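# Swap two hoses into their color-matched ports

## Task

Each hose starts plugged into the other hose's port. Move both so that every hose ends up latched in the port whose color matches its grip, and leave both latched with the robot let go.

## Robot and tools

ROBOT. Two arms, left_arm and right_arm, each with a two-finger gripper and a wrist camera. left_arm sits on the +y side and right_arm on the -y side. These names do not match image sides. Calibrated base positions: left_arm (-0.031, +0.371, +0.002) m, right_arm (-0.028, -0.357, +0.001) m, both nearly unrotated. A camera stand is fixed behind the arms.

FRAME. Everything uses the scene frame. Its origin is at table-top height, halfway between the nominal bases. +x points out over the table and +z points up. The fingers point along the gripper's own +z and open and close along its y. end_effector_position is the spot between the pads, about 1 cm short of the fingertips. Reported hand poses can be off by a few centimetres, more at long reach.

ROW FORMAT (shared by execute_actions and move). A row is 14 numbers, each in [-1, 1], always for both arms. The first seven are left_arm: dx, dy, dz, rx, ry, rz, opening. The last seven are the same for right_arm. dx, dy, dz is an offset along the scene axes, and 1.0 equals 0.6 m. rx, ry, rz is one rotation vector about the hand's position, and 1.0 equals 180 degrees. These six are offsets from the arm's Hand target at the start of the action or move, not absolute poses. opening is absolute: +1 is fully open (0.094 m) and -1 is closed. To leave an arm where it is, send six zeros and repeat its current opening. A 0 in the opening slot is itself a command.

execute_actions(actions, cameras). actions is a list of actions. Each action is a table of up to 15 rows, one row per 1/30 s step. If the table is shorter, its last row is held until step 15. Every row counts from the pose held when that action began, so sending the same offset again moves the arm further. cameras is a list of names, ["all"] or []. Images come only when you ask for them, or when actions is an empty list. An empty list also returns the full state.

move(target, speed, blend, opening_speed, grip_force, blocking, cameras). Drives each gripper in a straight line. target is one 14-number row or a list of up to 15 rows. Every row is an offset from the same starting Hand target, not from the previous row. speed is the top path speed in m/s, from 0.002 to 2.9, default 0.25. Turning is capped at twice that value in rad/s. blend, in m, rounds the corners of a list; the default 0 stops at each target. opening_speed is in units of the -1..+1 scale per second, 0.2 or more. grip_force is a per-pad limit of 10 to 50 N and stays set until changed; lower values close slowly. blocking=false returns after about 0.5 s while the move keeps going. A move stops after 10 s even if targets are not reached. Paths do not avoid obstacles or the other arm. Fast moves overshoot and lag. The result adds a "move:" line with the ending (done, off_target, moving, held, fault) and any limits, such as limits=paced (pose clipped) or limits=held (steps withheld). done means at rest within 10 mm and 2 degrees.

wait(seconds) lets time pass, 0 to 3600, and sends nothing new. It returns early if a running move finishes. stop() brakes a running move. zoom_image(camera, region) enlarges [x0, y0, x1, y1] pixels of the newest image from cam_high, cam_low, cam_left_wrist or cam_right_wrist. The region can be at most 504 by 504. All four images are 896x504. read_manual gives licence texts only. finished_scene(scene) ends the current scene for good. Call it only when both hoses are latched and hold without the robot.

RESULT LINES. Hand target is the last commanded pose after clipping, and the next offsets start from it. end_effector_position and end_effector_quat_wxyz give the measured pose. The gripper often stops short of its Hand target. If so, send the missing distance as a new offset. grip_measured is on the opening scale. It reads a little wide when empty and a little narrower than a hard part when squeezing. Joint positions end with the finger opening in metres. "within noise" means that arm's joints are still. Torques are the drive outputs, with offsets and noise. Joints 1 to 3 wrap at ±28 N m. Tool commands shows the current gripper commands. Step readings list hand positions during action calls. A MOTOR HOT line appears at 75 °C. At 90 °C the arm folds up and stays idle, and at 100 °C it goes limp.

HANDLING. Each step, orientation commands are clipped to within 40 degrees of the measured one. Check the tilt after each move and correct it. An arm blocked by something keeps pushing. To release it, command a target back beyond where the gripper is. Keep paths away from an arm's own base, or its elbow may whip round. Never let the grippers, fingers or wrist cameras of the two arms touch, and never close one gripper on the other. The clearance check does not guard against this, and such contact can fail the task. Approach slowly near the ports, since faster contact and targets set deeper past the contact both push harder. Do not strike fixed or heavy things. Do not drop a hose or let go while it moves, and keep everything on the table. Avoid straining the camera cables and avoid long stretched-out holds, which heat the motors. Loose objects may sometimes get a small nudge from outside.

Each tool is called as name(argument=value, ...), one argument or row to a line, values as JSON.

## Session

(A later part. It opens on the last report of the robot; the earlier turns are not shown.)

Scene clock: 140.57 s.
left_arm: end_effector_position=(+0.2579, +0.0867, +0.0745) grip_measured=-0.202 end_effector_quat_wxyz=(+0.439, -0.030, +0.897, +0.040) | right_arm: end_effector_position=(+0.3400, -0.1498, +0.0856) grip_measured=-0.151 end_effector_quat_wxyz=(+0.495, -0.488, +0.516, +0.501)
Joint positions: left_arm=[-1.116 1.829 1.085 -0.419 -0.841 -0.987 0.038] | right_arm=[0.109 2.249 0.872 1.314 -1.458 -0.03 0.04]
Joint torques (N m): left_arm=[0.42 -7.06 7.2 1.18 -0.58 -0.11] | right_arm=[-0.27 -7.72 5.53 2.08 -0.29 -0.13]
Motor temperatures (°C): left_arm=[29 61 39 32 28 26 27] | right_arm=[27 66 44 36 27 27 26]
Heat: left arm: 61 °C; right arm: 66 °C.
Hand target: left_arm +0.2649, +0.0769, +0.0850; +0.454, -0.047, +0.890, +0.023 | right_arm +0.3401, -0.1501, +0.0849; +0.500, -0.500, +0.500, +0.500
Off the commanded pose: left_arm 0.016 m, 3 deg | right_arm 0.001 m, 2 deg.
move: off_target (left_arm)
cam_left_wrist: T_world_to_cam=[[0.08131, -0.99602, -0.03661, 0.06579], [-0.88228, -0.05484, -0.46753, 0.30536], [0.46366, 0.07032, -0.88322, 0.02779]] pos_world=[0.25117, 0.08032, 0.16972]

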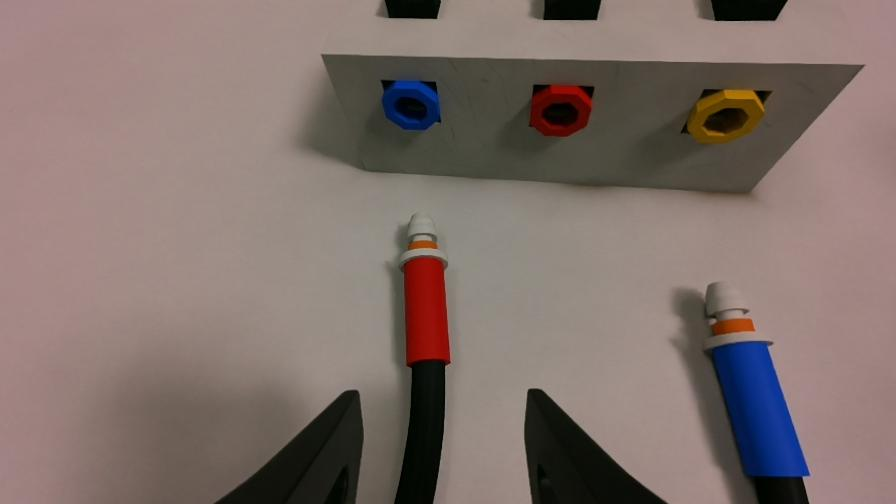

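move(
  target=[
    [0.0785,0.027,-0.105,0,0,0.005,-0.2,0,0,0,0,0,0,-0.15],
    [0.0785,0.027,-0.105,0,0,0.005,-0.92,0,0,0,0,0,0,-0.15],
  ],
  speed=0.2,
  opening_speed=1.5,
  cameras=["cam_left_wrist","cam_right_wrist"],
)

zoom_image(
  camera="cam_right_wrist",
  region=[340, 130, 560, 280],
)

Scene clock: 147.83 s.
left_arm: end_effector_position=(+0.3108, +0.0942, +0.0229) grip_measured=-0.686 end_effector_quat_wxyz=(+0.452, -0.055, +0.890, +0.031) | right_arm: end_effector_position=(+0.3400, -0.1498, +0.0856) grip_measured=-0.151 end_effector_quat_wxyz=(+0.495, -0.488, +0.516, +0.501)
Joint positions: left_arm=[-0.982 1.999 1.036 -0.054 -0.804 -0.854 0.015] | right_arm=[0.109 2.249 0.872 1.314 -1.458 -0.03 0.04]
Joint torques (N m): left_arm=[0.73 -8.17 3.96 1.41 -0.28 0.11] | right_arm=[-0.27 -7.75 5.55 2.07 -0.29 -0.12]
Motor temperatures (°C): left_arm=[29 60 39 32 28 26 27] | right_arm=[27 65 44 36 27 27 26]
Heat: left arm: 60 °C; right arm: 65 °C.
Hand target: left_arm +0.3121, +0.0932, +0.0221; +0.453, -0.054, +0.889, +0.027 | right_arm +0.3401, -0.1501, +0.0849; +0.500, -0.500, +0.500, +0.500
Off the commanded pose: left_arm 0.002 m, 1 deg | right_arm 0.001 m, 2 deg.
move: done
cam_left_wrist: T_world_to_cam=[[0.11809, -0.993, 0.00314, 0.05448], [-0.86399, -0.1043, -0.49258, 0.32785], [0.48946, 0.05546, -0.87026, -0.04965]] pos_world=[0.30113, 0.09105, 0.11811]
cam_right_wrist: T_world_to_cam=[[0.99929, -0.02213, -0.03046, -0.3392], [-0.03689, -0.41355, -0.90973, 0.06675], [0.00754, 0.91021, -0.41407, 0.25808]] pos_world=[0.33948, -0.21481, 0.15726]

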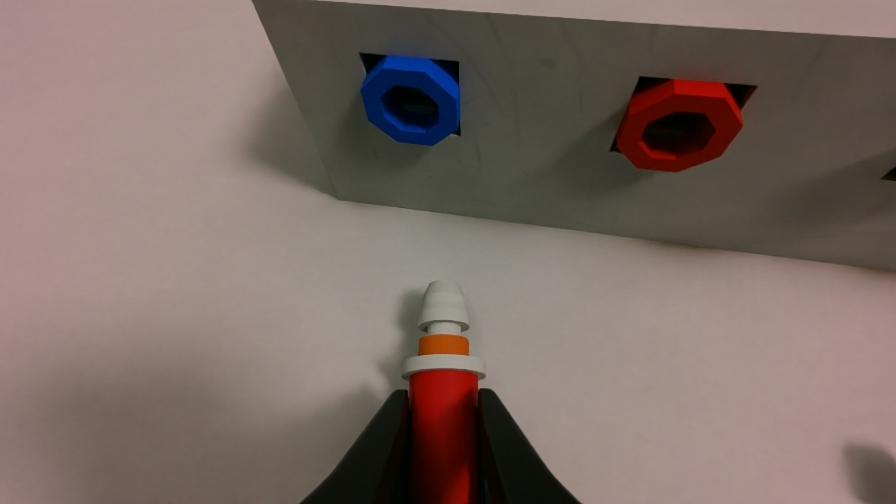

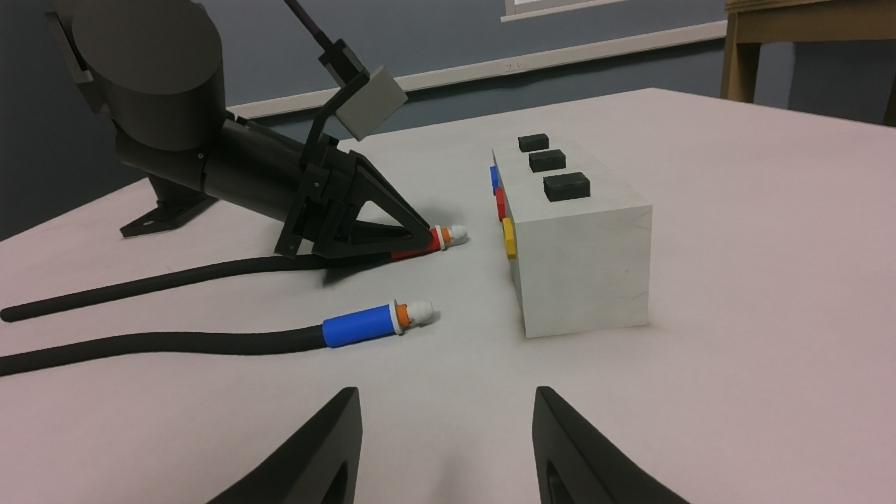

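Scaled by 2.291.

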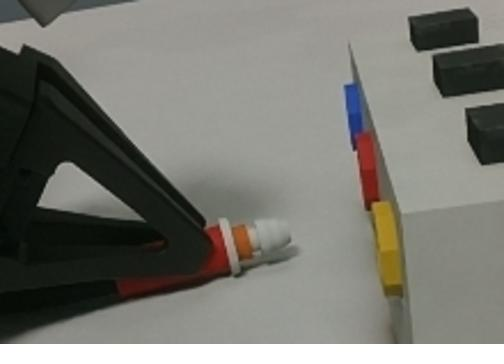

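move(
  target=[
    [-0.02,0,0.1,0,0,0,-0.95,0,0,0,0,0,0,-0.15],
    [-0.045,-0.0587,0.1165,0,0,-0.051,-0.95,0,0,0,0,0,0,-0.15],
    [0.02,-0.0787,0.08,0,0,-0.051,-0.95,0,0,0,0,0,0,-0.15],
  ],
  speed=0.15,
  blend=[0.01,0,0],
  cameras=["cam_left_wrist","cam_right_wrist"],
)

zoom_image(
  camera="cam_right_wrist",
  region=[380, 130, 560, 260],
)

Scene clock: 159.47 s.
left_arm: end_effector_position=(+0.3145, +0.0585, +0.0557) grip_measured=-0.686 end_effector_quat_wxyz=(+0.439, +0.025, +0.898, +0.012) | right_arm: end_effector_position=(+0.3400, -0.1498, +0.0856) grip_measured=-0.151 end_effector_quat_wxyz=(+0.495, -0.488, +0.516, +0.501)
Joint positions: left_arm=[-0.996 1.961 1.148 -0.139 -0.717 -0.691 0.015] | right_arm=[0.109 2.249 0.872 1.314 -1.458 -0.03 0.04]
Joint torques (N m): left_arm=[0.73 -8.61 7.57 1.56 -0.25 0.12] | right_arm=[-0.28 -7.75 5.56 2.08 -0.29 -0.14]
Motor temperatures (°C): left_arm=[29 60 39 32 28 26 28] | right_arm=[27 63 43 36 27 27 26]
Heat: left arm: 60 °C; right arm: 63 °C.
Hand target: left_arm +0.3240, +0.0459, +0.0699; +0.454, +0.017, +0.891, -0.010 | right_arm +0.3401, -0.1501, +0.0849; +0.500, -0.500, +0.500, +0.500
Off the commanded pose: left_arm 0.021 m, 3 deg | right_arm 0.001 m, 2 deg.
move: off_target (left_arm)
cam_left_wrist: T_world_to_cam=[[-0.04242, -0.99855, -0.03323, 0.07131], [-0.88382, 0.05302, -0.46481, 0.33891], [0.4659, 0.00965, -0.88478, -0.01015]] pos_world=[0.30729, 0.05334, 0.15092]
cam_right_wrist: T_world_to_cam=[[0.99929, -0.02213, -0.03046, -0.3392], [-0.03689, -0.41355, -0.90973, 0.06675], [0.00754, 0.91021, -0.41407, 0.25808]] pos_world=[0.33948, -0.21481, 0.15726]

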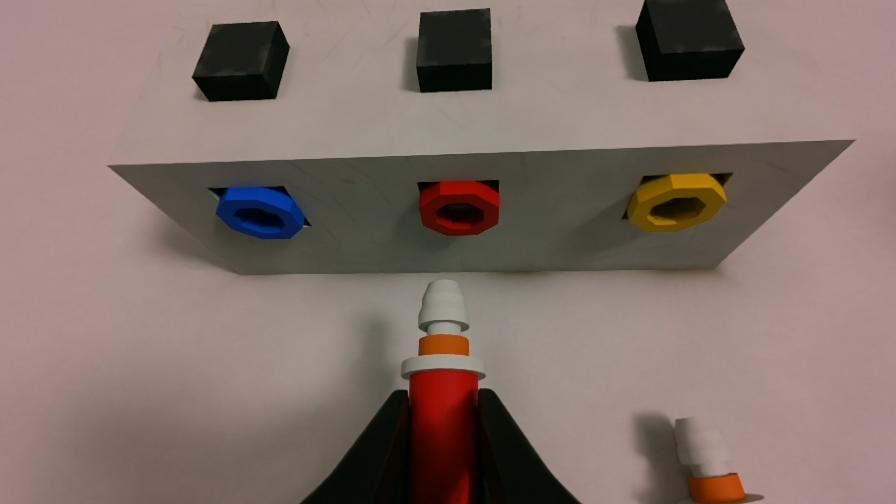

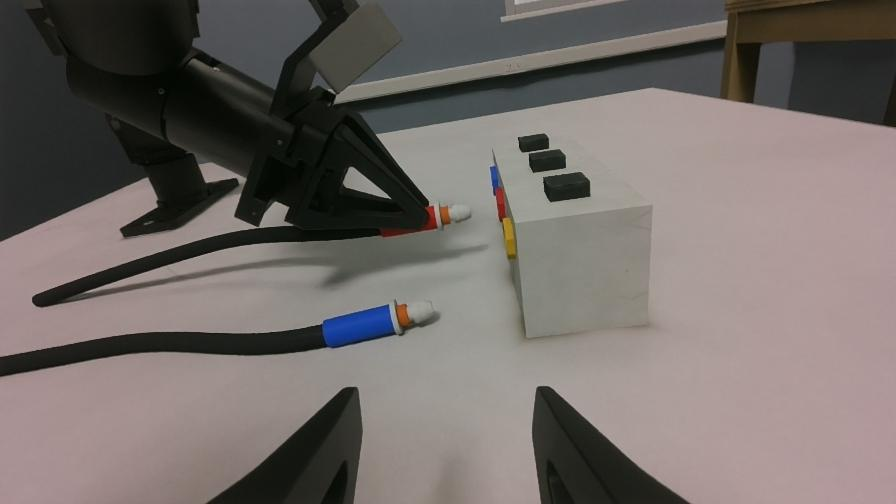

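Scaled by 2.800.

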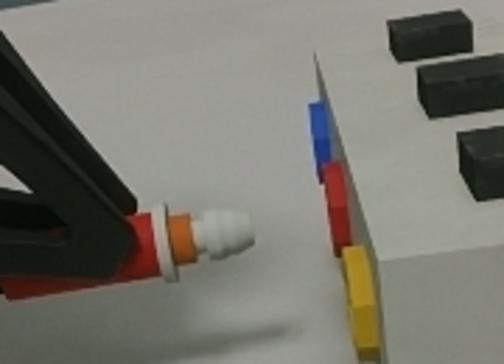

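move(
  target=[
    [-0.05,0.02,0.03,0,0,0,-0.95,0,0,0,0,0,0,-0.15],
    [0.02,-0.0095,0.0075,0,0,-0.005,-0.95,0,0,0,0,0,0,-0.15],
  ],
  speed=0.12,
  cameras=["cam_left_wrist","cam_right_wrist"],
)

zoom_image(
  camera="cam_right_wrist",
  region=[380, 130, 560, 260],
)

Scene clock: 168.40 s.
left_arm: end_effector_position=(+0.3263, +0.0514, +0.0617) grip_measured=-0.686 end_effector_quat_wxyz=(+0.440, +0.031, +0.898, +0.006) | right_arm: end_effector_position=(+0.3400, -0.1498, +0.0856) grip_measured=-0.151 end_effector_quat_wxyz=(+0.495, -0.488, +0.516, +0.501)
Joint positions: left_arm=[-0.977 1.978 1.196 -0.141 -0.694 -0.654 0.015] | right_arm=[0.109 2.249 0.872 1.314 -1.458 -0.03 0.04]
Joint torques (N m): left_arm=[0.87 -8.57 7.62 1.6 -0.22 0.11] | right_arm=[-0.28 -7.75 5.56 2.08 -0.3 -0.13]
Motor temperatures (°C): left_arm=[29 60 40 33 28 26 28] | right_arm=[27 61 43 37 27 27 25]
Heat: left arm: 60 °C; right arm: 61 °C.
Hand target: left_arm +0.3360, +0.0401, +0.0746; +0.454, +0.024, +0.891, -0.013 | right_arm +0.3401, -0.1501, +0.0849; +0.500, -0.500, +0.500, +0.500
Off the commanded pose: left_arm 0.020 m, 3 deg | right_arm 0.001 m, 2 deg.
move: off_target (left_arm)
cam_left_wrist: T_world_to_cam=[[-0.05909, -0.99784, -0.02873, 0.07009], [-0.88228, 0.06567, -0.46613, 0.35147], [0.46701, -0.00219, -0.88425, -0.00998]] pos_world=[0.31889, 0.04684, 0.15702]
cam_right_wrist: T_world_to_cam=[[0.99929, -0.02213, -0.03046, -0.3392], [-0.03689, -0.41355, -0.90973, 0.06675], [0.00754, 0.91021, -0.41407, 0.25808]] pos_world=[0.33948, -0.21481, 0.15726]

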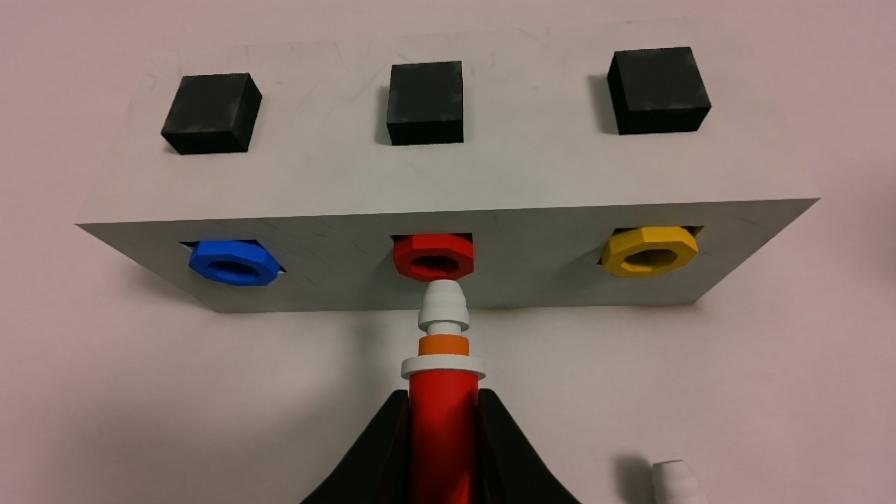

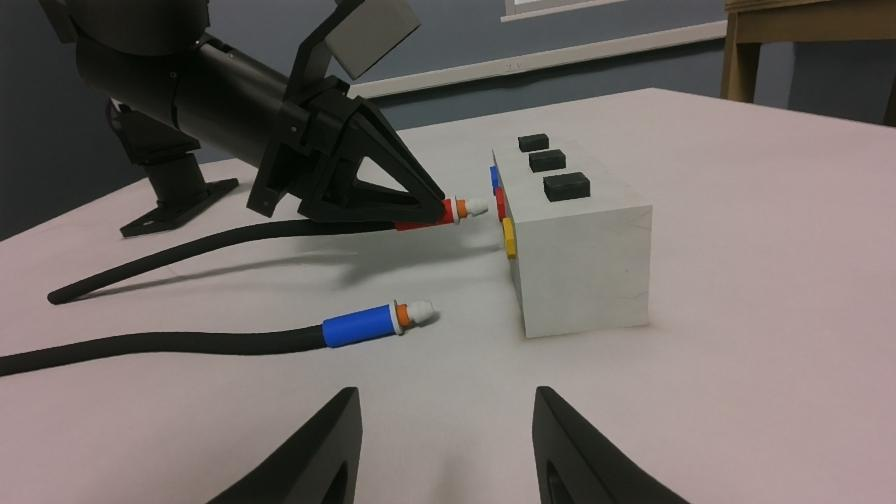

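Scaled by 2.800.

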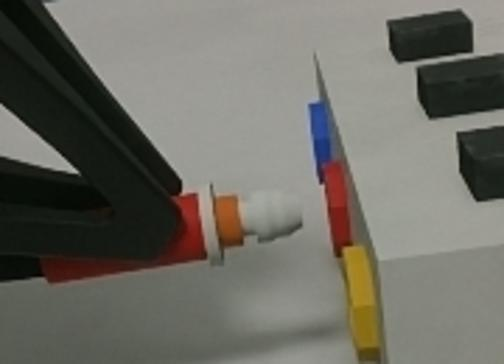

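move(
  target=[
    [0.037,0.0055,0.003,0,0,-0.006,-0.95,0,0,0,0,0,0,-0.15],
  ],
  speed=0.1,
  cameras=["cam_left_wrist","cam_right_wrist"],
)

zoom_image(
  camera="cam_right_wrist",
  region=[380, 130, 560, 260],
)

Scene clock: 174.07 s.
left_arm: end_effector_position=(+0.3360, +0.0521, +0.0554) grip_measured=-0.686 end_effector_quat_wxyz=(+0.424, +0.055, +0.904, +0.003) | right_arm: end_effector_position=(+0.3400, -0.1498, +0.0856) grip_measured=-0.151 end_effector_quat_wxyz=(+0.495, -0.488, +0.516, +0.501)
Joint positions: left_arm=[-0.941 1.994 1.21 -0.133 -0.631 -0.588 0.015] | right_arm=[0.109 2.249 0.872 1.314 -1.458 -0.03 0.04]
Joint torques (N m): left_arm=[2.63 -8.68 8.39 1.86 -0.4 0.15] | right_arm=[-0.27 -7.75 5.55 2.07 -0.29 -0.13]
Motor temperatures (°C): left_arm=[29 60 40 33 28 26 28] | right_arm=[27 60 43 37 27 27 25]
Heat: left arm: 60 °C; right arm: 60 °C.
Hand target: left_arm +0.3582, +0.0435, +0.0763; +0.454, +0.033, +0.890, -0.017 | right_arm +0.3401, -0.1501, +0.0849; +0.500, -0.500, +0.500, +0.500
Off the commanded pose: left_arm 0.032 m, 5 deg | right_arm 0.001 m, 2 deg.
move: off_target (left_arm)
cam_left_wrist: T_world_to_cam=[[-0.10402, -0.99367, -0.04232, 0.08676], [-0.89392, 0.11206, -0.434, 0.35674], [0.436, -0.00731, -0.89992, -0.00852]] pos_world=[0.33164, 0.04618, 0.15083]
cam_right_wrist: T_world_to_cam=[[0.99929, -0.02213, -0.03046, -0.3392], [-0.03689, -0.41355, -0.90973, 0.06675], [0.00754, 0.91021, -0.41407, 0.25808]] pos_world=[0.33948, -0.21481, 0.15726]

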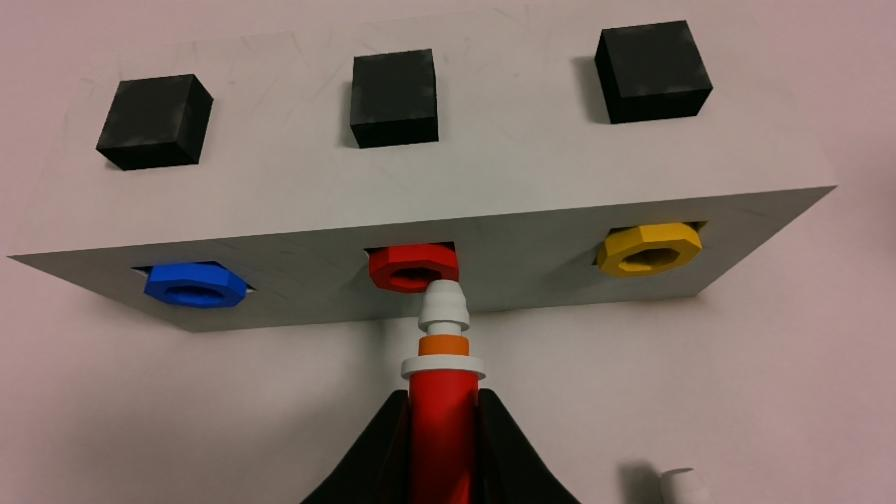

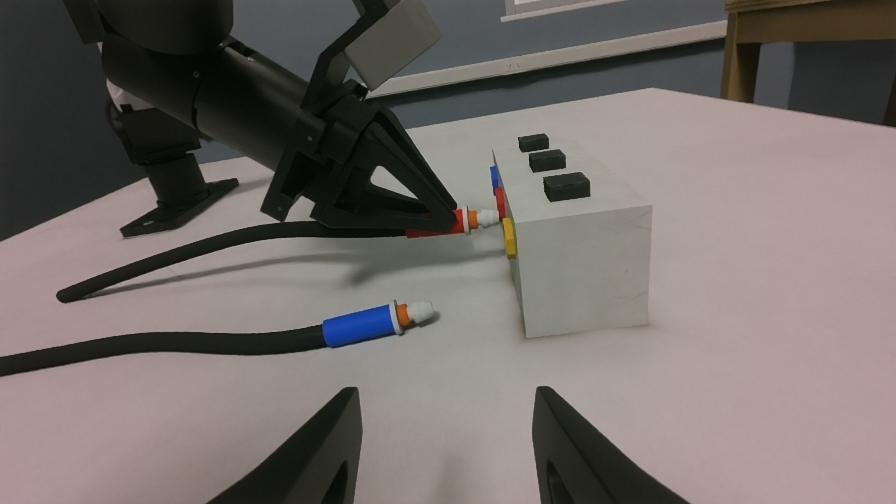

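Scaled by 2.800.

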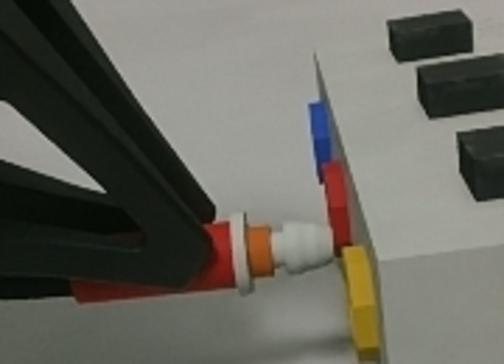

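move(
  target=[
    [-0.08,0.025,0.05,0,0,0.004,-0.95,0,0,0,0,0,0,-0.15],
    [-0.018,0.004,0.006,0,0,0.004,-0.95,0,0,0,0,0,0,-0.15],
  ],
  speed=0.12,
  cameras=["cam_left_wrist","cam_right_wrist"],
)

zoom_image(
  camera="cam_right_wrist",
  region=[380, 130, 560, 260],
)

Scene clock: 179.63 s.
left_arm: end_effector_position=(+0.3357, +0.0568, +0.0644) grip_measured=-0.686 end_effector_quat_wxyz=(+0.436, +0.036, +0.899, +0.006) | right_arm: end_effector_position=(+0.3400, -0.1498, +0.0856) grip_measured=-0.151 end_effector_quat_wxyz=(+0.495, -0.488, +0.516, +0.501)
Joint positions: left_arm=[-0.945 1.972 1.202 -0.138 -0.666 -0.616 0.015] | right_arm=[0.109 2.249 0.872 1.314 -1.458 -0.03 0.04]
Joint torques (N m): left_arm=[1.1 -8.73 7.73 1.68 -0.24 0.12] | right_arm=[-0.27 -7.75 5.56 2.08 -0.29 -0.13]
Motor temperatures (°C): left_arm=[29 61 41 33 28 26 28] | right_arm=[27 59 43 37 27 27 25]
Heat: left arm: 61 °C; right arm: 59 °C.
Hand target: left_arm +0.3474, +0.0459, +0.0799; +0.454, +0.027, +0.891, -0.014 | right_arm +0.3401, -0.1501, +0.0849; +0.500, -0.500, +0.500, +0.500
Off the commanded pose: left_arm 0.022 m, 3 deg | right_arm 0.001 m, 2 deg.
move: off_target (left_arm)
cam_left_wrist: T_world_to_cam=[[-0.06896, -0.99709, -0.03247, 0.07958], [-0.8857, 0.07617, -0.45796, 0.36066], [0.4591, -0.00282, -0.88838, -0.00904]] pos_world=[0.32908, 0.05185, 0.15972]
cam_right_wrist: T_world_to_cam=[[0.99929, -0.02213, -0.03046, -0.3392], [-0.03689, -0.41355, -0.90973, 0.06675], [0.00754, 0.91021, -0.41407, 0.25808]] pos_world=[0.33948, -0.21481, 0.15726]

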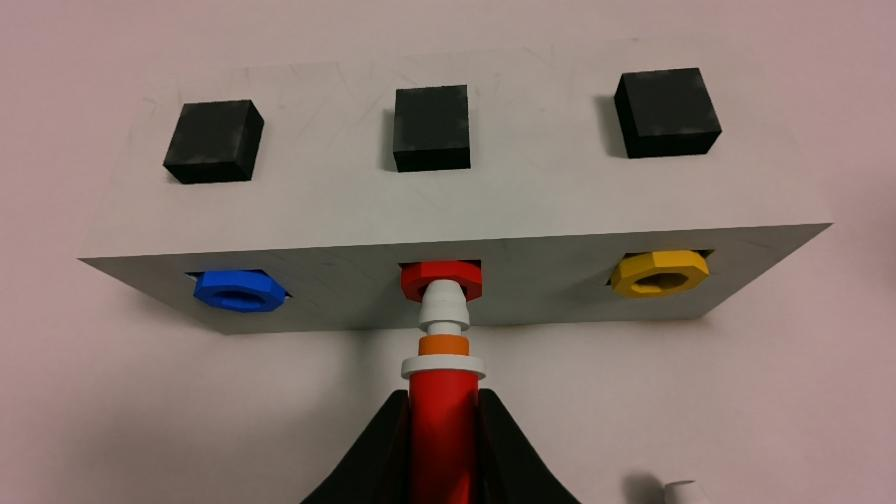

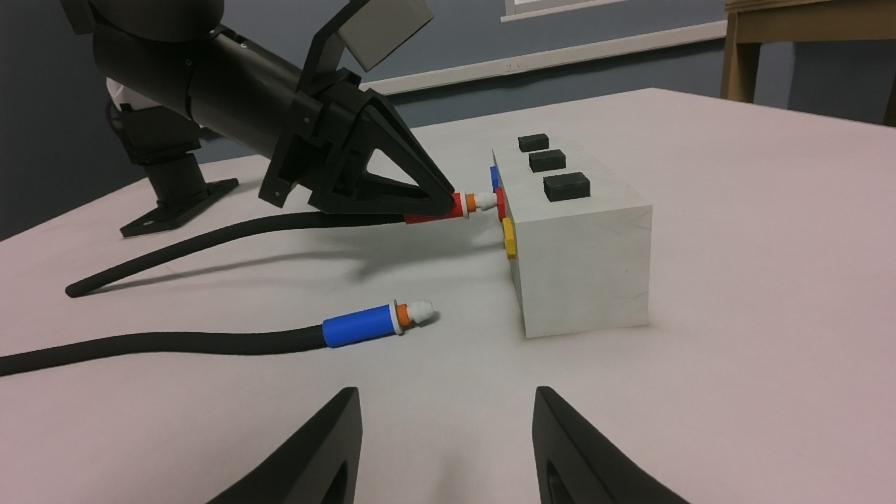

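Scaled by 2.800.

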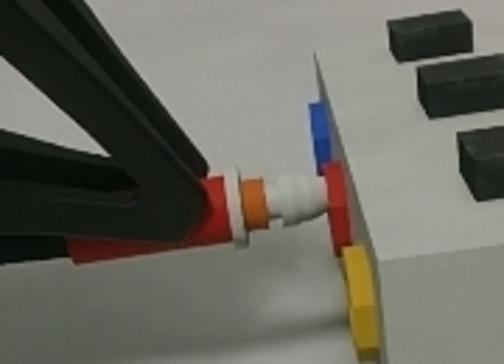

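move(
  target=[
    [0.03,0.001,-0.002,0,0,0,-0.95,0,0,0,0,0,0,-0.15],
  ],
  speed=0.1,
  cameras=["cam_left_wrist","cam_right_wrist"],
)

zoom_image(
  camera="cam_right_wrist",
  region=[380, 130, 560, 260],
)

Scene clock: 183.60 s.
left_arm: end_effector_position=(+0.3364, +0.0536, +0.0543) grip_measured=-0.686 end_effector_quat_wxyz=(+0.415, +0.058, +0.908, +0.006) | right_arm: end_effector_position=(+0.3400, -0.1498, +0.0856) grip_measured=-0.151 end_effector_quat_wxyz=(+0.495, -0.488, +0.516, +0.501)
Joint positions: left_arm=[-0.934 1.996 1.224 -0.161 -0.619 -0.586 0.015] | right_arm=[0.109 2.249 0.872 1.314 -1.458 -0.03 0.04]
Joint torques (N m): left_arm=[3.51 -8.66 8.7 1.99 -0.53 0.13] | right_arm=[-0.25 -7.72 5.55 2.07 -0.3 -0.13]
Motor temperatures (°C): left_arm=[29 61 41 34 28 26 29] | right_arm=[27 59 43 37 26 27 25]
Heat: left arm: 61 °C; right arm: 59 °C.
Hand target: left_arm +0.3654, +0.0466, +0.0787; +0.454, +0.027, +0.891, -0.015 | right_arm +0.3401, -0.1501, +0.0849; +0.500, -0.500, +0.500, +0.500
Off the commanded pose: left_arm 0.039 m, 6 deg | right_arm 0.001 m, 2 deg.
move: off_target (left_arm)
cam_left_wrist: T_world_to_cam=[[-0.10718, -0.99299, -0.04979, 0.08969], [-0.90152, 0.11818, -0.41629, 0.35769], [0.41926, 0.00027, -0.90787, -0.00411]] pos_world=[0.3338, 0.04679, 0.14964]
cam_right_wrist: T_world_to_cam=[[0.99929, -0.02213, -0.03046, -0.3392], [-0.03689, -0.41355, -0.90973, 0.06675], [0.00754, 0.91021, -0.41407, 0.25808]] pos_world=[0.33948, -0.21481, 0.15726]

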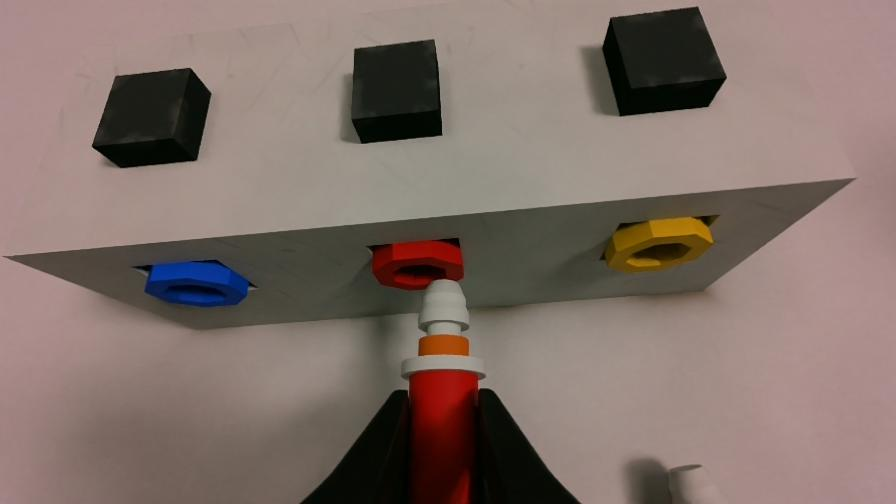

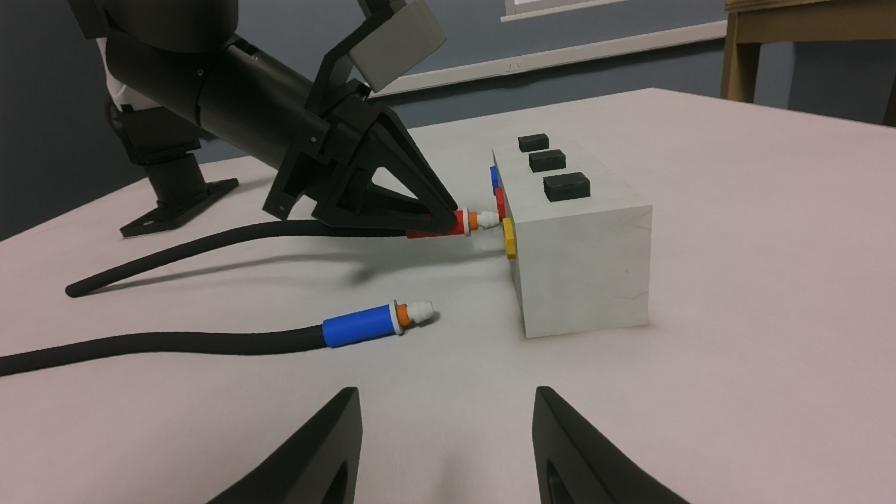

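Scaled by 2.800.

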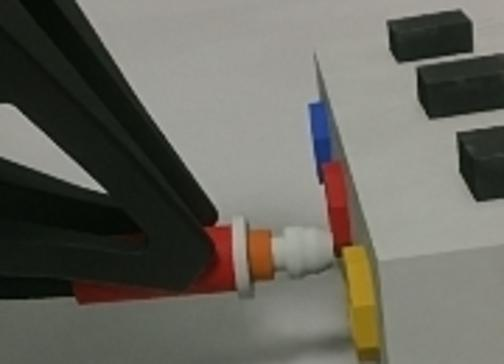

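move(
  target=[
    [-0.11,0.02,0.052,0,0,0,-0.95,0,0,0,0,0,0,-0.15],
    [-0.03,-0.0015,0.001,0,0,0,-0.95,0,0,0,0,0,0,-0.15],
    [0.03,-0.003,0.013,0,0,0,-0.95,0,0,0,0,0,0,-0.15],
  ],
  speed=0.12,
  blend=[0,0.01,0],
  cameras=["cam_left_wrist","cam_right_wrist"],
)

zoom_image(
  camera="cam_right_wrist",
  region=[380, 130, 560, 260],
)

Scene clock: 191.43 s.
left_arm: end_effector_position=(+0.3469, +0.0571, +0.0615) grip_measured=-0.686 end_effector_quat_wxyz=(+0.409, +0.062, +0.910, +0.021) | right_arm: end_effector_position=(+0.3400, -0.1498, +0.0856) grip_measured=-0.151 end_effector_quat_wxyz=(+0.495, -0.488, +0.516, +0.501)
Joint positions: left_arm=[-0.911 2.008 1.286 -0.23 -0.615 -0.562 0.015] | right_arm=[0.109 2.249 0.872 1.314 -1.458 -0.03 0.04]
Joint torques (N m): left_arm=[4.22 -8.12 9.18 2.32 -0.33 0.17] | right_arm=[-0.25 -7.75 5.55 2.07 -0.29 -0.13]
Motor temperatures (°C): left_arm=[29 62 41 35 28 26 29] | right_arm=[27 58 42 37 26 27 25]
Heat: left arm: 62 °C; right arm: 58 °C.
Hand target: left_arm +0.3833, +0.0447, +0.0864; +0.454, +0.027, +0.891, -0.014 | right_arm +0.3401, -0.1501, +0.0849; +0.500, -0.500, +0.500, +0.500
Off the commanded pose: left_arm 0.046 m, 8 deg | right_arm 0.001 m, 2 deg.
move: off_target (left_arm)
cam_left_wrist: T_world_to_cam=[[-0.10332, -0.9915, -0.07903, 0.09504], [-0.90727, 0.12651, -0.40108, 0.37041], [0.40767, 0.03027, -0.91263, 0.00074]] pos_world=[0.34558, 0.04735, 0.15675]
cam_right_wrist: T_world_to_cam=[[0.99929, -0.02213, -0.03046, -0.3392], [-0.03689, -0.41355, -0.90973, 0.06675], [0.00754, 0.91021, -0.41407, 0.25808]] pos_world=[0.33948, -0.21481, 0.15726]

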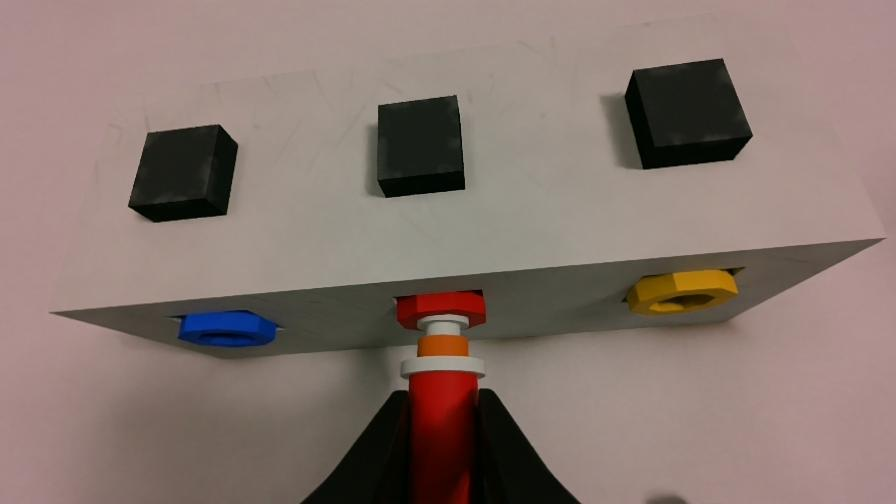

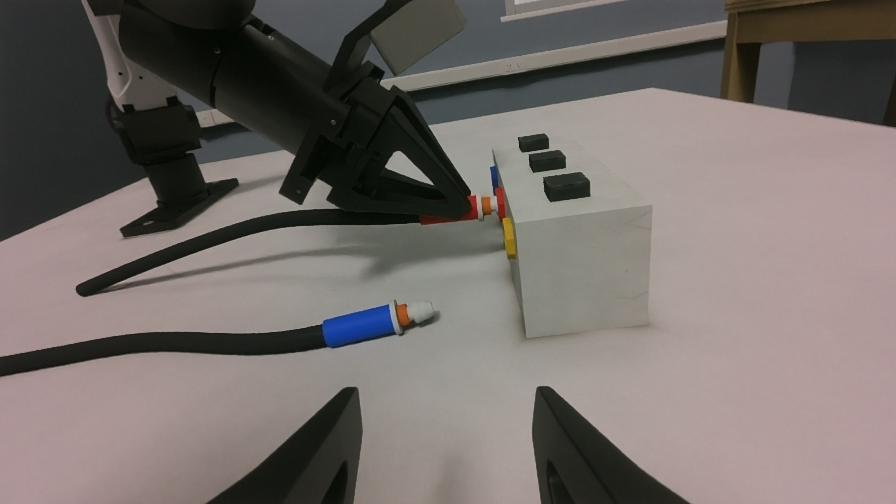

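Scaled by 2.800.

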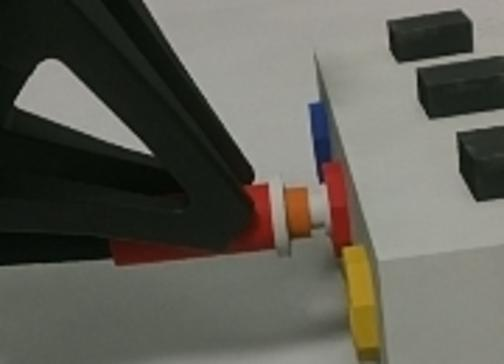

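move(
  target=[
    [0.22,-0.07,0.02,0,-0.06,-0.02,-0.98,0,0,0,0,0,0,-0.15],
  ],
  speed=0.4,
  cameras=["cam_left_wrist","cam_right_wrist"],
)

zoom_image(
  camera="cam_right_wrist",
  region=[380, 130, 560, 260],
)

Scene clock: 198.67 s.
left_arm: end_effector_position=(+0.3626, +0.0544, +0.0619) grip_measured=-0.682 end_effector_quat_wxyz=(+0.306, +0.156, +0.934, +0.098) | right_arm: end_effector_position=(+0.3400, -0.1498, +0.0856) grip_measured=-0.151 end_effector_quat_wxyz=(+0.495, -0.488, +0.516, +0.501)
Joint positions: left_arm=[-0.867 2.165 1.661 -0.675 -0.538 -0.416 0.015] | right_arm=[0.109 2.249 0.872 1.314 -1.458 -0.03 0.04]
Joint torques (N m): left_arm=[10.86 -6.83 11.49 5.02 -1.25 0.37] | right_arm=[-0.27 -7.73 5.55 2.07 -0.3 -0.13]
Motor temperatures (°C): left_arm=[30 62 42 39 28 26 29] | right_arm=[27 57 42 37 26 27 25]
Heat: left arm: 62 °C; right arm: 57 °C.
Hand target: left_arm +0.5153, +0.0027, +0.0984; +0.535, +0.056, +0.843, -0.026 | right_arm +0.3401, -0.1501, +0.0849; +0.500, -0.500, +0.500, +0.500
Off the commanded pose: left_arm 0.165 m, 34 deg | right_arm 0.001 m, 2 deg.
move: off_target (left_arm)
cam_left_wrist: T_world_to_cam=[[-0.23656, -0.93415, -0.26723, 0.15089], [-0.94379, 0.28627, -0.16525, 0.37501], [0.23087, 0.21312, -0.94936, 0.05125]] pos_world=[0.37779, 0.02268, 0.15095]
cam_right_wrist: T_world_to_cam=[[0.99929, -0.02213, -0.03046, -0.3392], [-0.03689, -0.41355, -0.90973, 0.06675], [0.00754, 0.91021, -0.41407, 0.25808]] pos_world=[0.33948, -0.21481, 0.15726]

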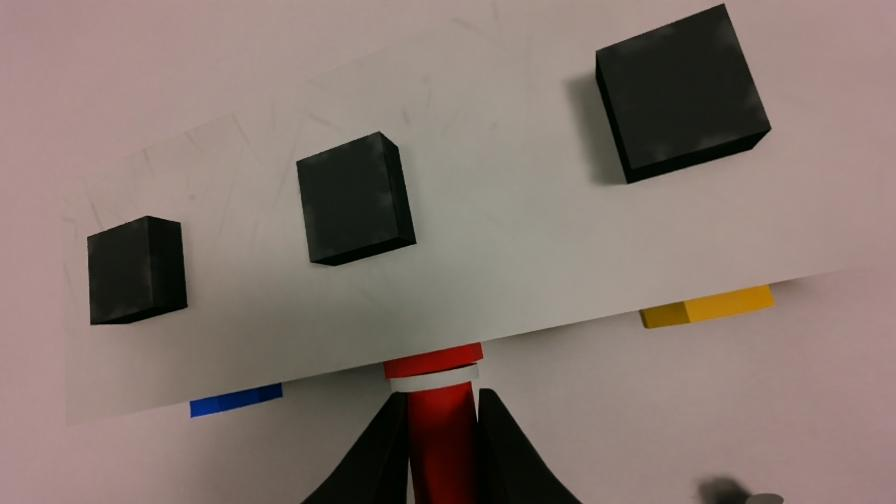

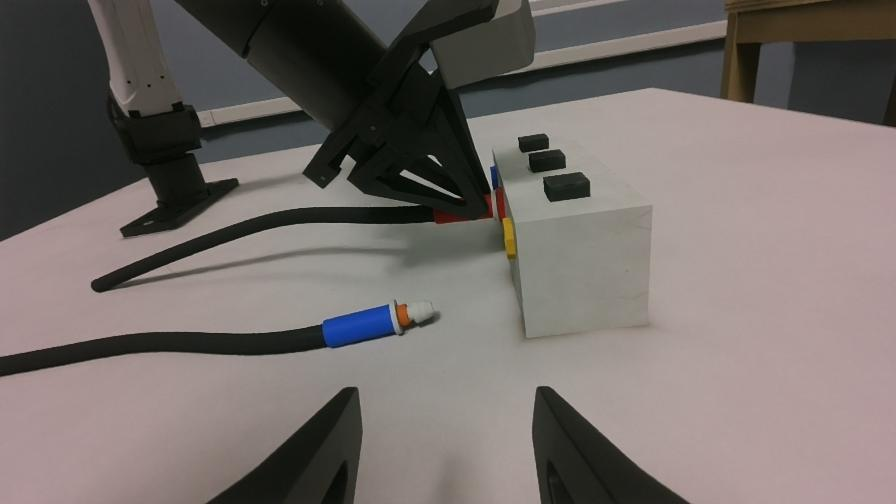

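Scaled by 2.800.

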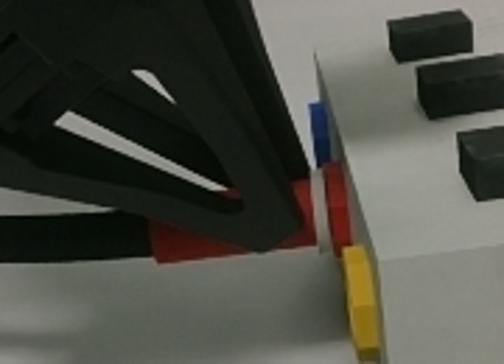

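move(
  target=[
    [-0.259,0.0855,-0.054,0.1119,0.1499,-0.0121,-0.98,0,0,0,0,0,0,-0.15],
    [-0.259,0.0855,-0.054,0.1119,0.1499,-0.0121,-0.2,0,0,0,0,0,0,-0.15],
    [-0.36,0.1,0.0,0.06,0.12,0,-0.2,0,0,0,0,0,0,-0.15],
    [-0.442,0.02,0.086,-0.0046,0.0599,0.0726,-0.2,0,0,0,0,0,0,-0.15],
    [-0.4555,-0.0595,-0.014,-0.0046,0.0599,0.0726,-0.2,0,0,0,0,0,0,-0.15],
  ],
  speed=0.25,
  blend=[0,0,0.01,0.02,0],
  opening_speed=2,
  cameras=["cam_left_wrist","cam_right_wrist"],
)

zoom_image(
  camera="cam_right_wrist",
  region=[380, 130, 560, 260],
)

Scene clock: 212.33 s.
left_arm: end_effector_position=(+0.2394, -0.0264, +0.0761) grip_measured=-0.202 end_effector_quat_wxyz=(+0.442, -0.033, +0.895, +0.038) | right_arm: end_effector_position=(+0.3400, -0.1498, +0.0856) grip_measured=-0.151 end_effector_quat_wxyz=(+0.495, -0.488, +0.516, +0.501)
Joint positions: left_arm=[-1.273 2.206 1.667 -0.793 -0.898 -1.22 0.038] | right_arm=[0.109 2.249 0.872 1.314 -1.458 -0.03 0.04]
Joint torques (N m): left_arm=[0.23 -10.93 7.38 0.67 -0.64 -0.12] | right_arm=[-0.25 -7.75 5.53 2.07 -0.29 -0.13]
Motor temperatures (°C): left_arm=[31 63 43 51 29 26 29] | right_arm=[27 56 42 37 26 27 25]
Heat: left arm: 63 °C; right arm: 56 °C.
Hand target: left_arm +0.2422, -0.0330, +0.0901; +0.454, -0.046, +0.890, +0.024 | right_arm +0.3401, -0.1501, +0.0849; +0.500, -0.500, +0.500, +0.500
Off the commanded pose: left_arm 0.016 m, 3 deg | right_arm 0.001 m, 2 deg.
move: off_target (left_arm)
cam_left_wrist: T_world_to_cam=[[0.08467, -0.99595, -0.03025, -0.0466], [-0.87823, -0.06025, -0.47442, 0.2829], [0.47068, 0.06674, -0.87978, 0.04378]] pos_world=[0.23179, -0.03229, 0.17132]
cam_right_wrist: T_world_to_cam=[[0.99929, -0.02213, -0.03046, -0.3392], [-0.03689, -0.41355, -0.90973, 0.06675], [0.00754, 0.91021, -0.41407, 0.25808]] pos_world=[0.33948, -0.21481, 0.15726]

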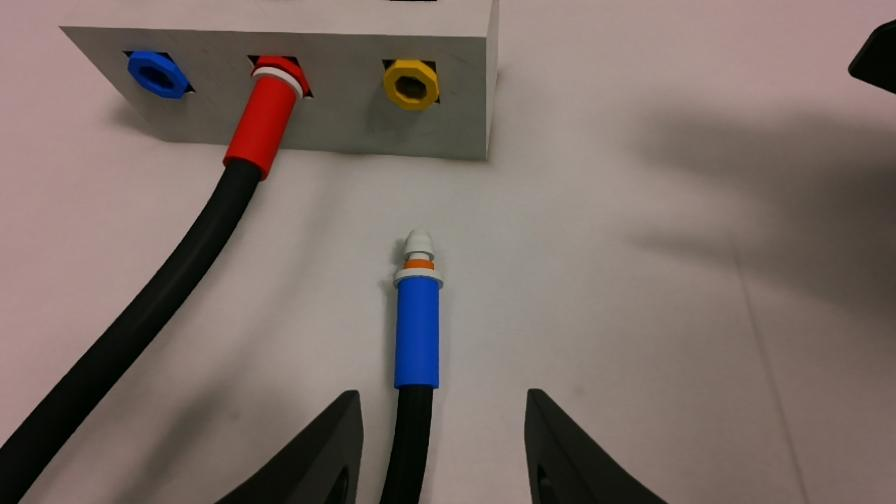

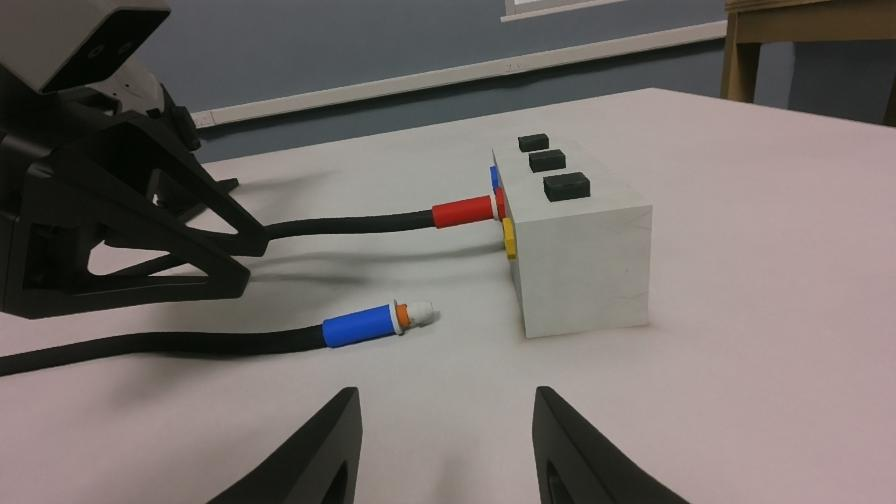

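Scaled by 2.800.

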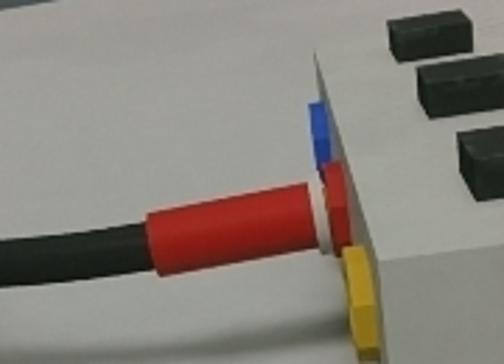

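move(
  target=[
    [0.068,0.034,-0.1135,0,0,0,-0.2,0,0,0,0,0,0,-0.15],
    [0.068,0.034,-0.1135,0,0,0,-0.95,0,0,0,0,0,0,-0.15],
    [0.05,0.034,0.035,0,0,0,-0.95,0,0,0,0,0,0,-0.15],
    [0.098,0.2527,0.04,0,0,-0.052,-0.95,0,0,0,0,0,0,-0.15],
    [0.1647,0.2317,-0.0168,0,0,-0.052,-0.95,0,0,0,0,0,0,-0.15],
  ],
  speed=[0.2,0.2,0.2,0.2,0.12],
  blend=[0,0,0.015,0,0],
  opening_speed=1.5,
  cameras=["cam_left_wrist","cam_right_wrist"],
)

zoom_image(
  camera="cam_right_wrist",
  region=[380, 130, 560, 260],
)

Scene clock: 227.23 s.
left_arm: end_effector_position=(+0.3292, +0.1156, +0.0666) grip_measured=-0.676 end_effector_quat_wxyz=(+0.437, +0.033, +0.899, +0.003) | right_arm: end_effector_position=(+0.3400, -0.1498, +0.0856) grip_measured=-0.151 end_effector_quat_wxyz=(+0.495, -0.488, +0.516, +0.501)
Joint positions: left_arm=[-0.857 1.798 0.957 -0.013 -0.611 -0.537 0.015] | right_arm=[0.109 2.249 0.872 1.314 -1.458 -0.03 0.04]
Joint torques (N m): left_arm=[1.14 -7.06 7.5 1.72 -0.16 0.12] | right_arm=[-0.27 -7.73 5.5 2.07 -0.29 -0.13]
Motor temperatures (°C): left_arm=[31 63 43 41 28 26 28] | right_arm=[27 55 42 37 26 27 25]
Heat: left arm: 63 °C; right arm: 55 °C.
Hand target: left_arm +0.3410, +0.1060, +0.0801; +0.454, +0.026, +0.890, -0.014 | right_arm +0.3401, -0.1501, +0.0849; +0.500, -0.500, +0.500, +0.500
Off the commanded pose: left_arm 0.020 m, 3 deg | right_arm 0.001 m, 2 deg.
move: off_target (left_arm)
cam_left_wrist: T_world_to_cam=[[-0.0646, -0.99758, -0.02566, 0.13594], [-0.88454, 0.06915, -0.4613, 0.35212], [0.46196, -0.0071, -0.88687, -0.0044]] pos_world=[0.32228, 0.11123, 0.16202]
cam_right_wrist: T_world_to_cam=[[0.99929, -0.02213, -0.03046, -0.3392], [-0.03689, -0.41355, -0.90973, 0.06675], [0.00754, 0.91021, -0.41407, 0.25808]] pos_world=[0.33948, -0.21481, 0.15726]

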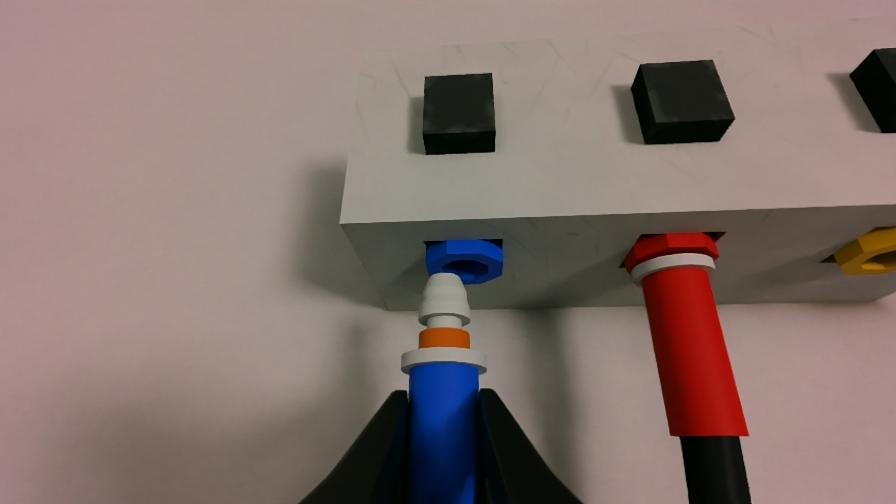

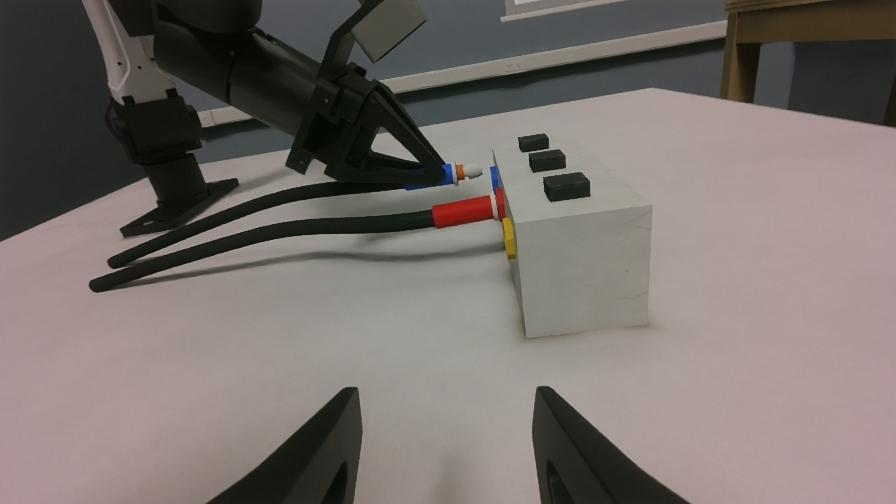

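Scaled by 2.800.

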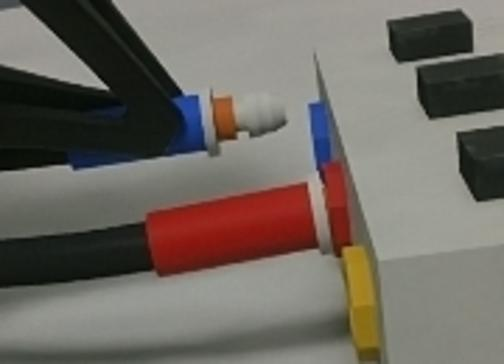

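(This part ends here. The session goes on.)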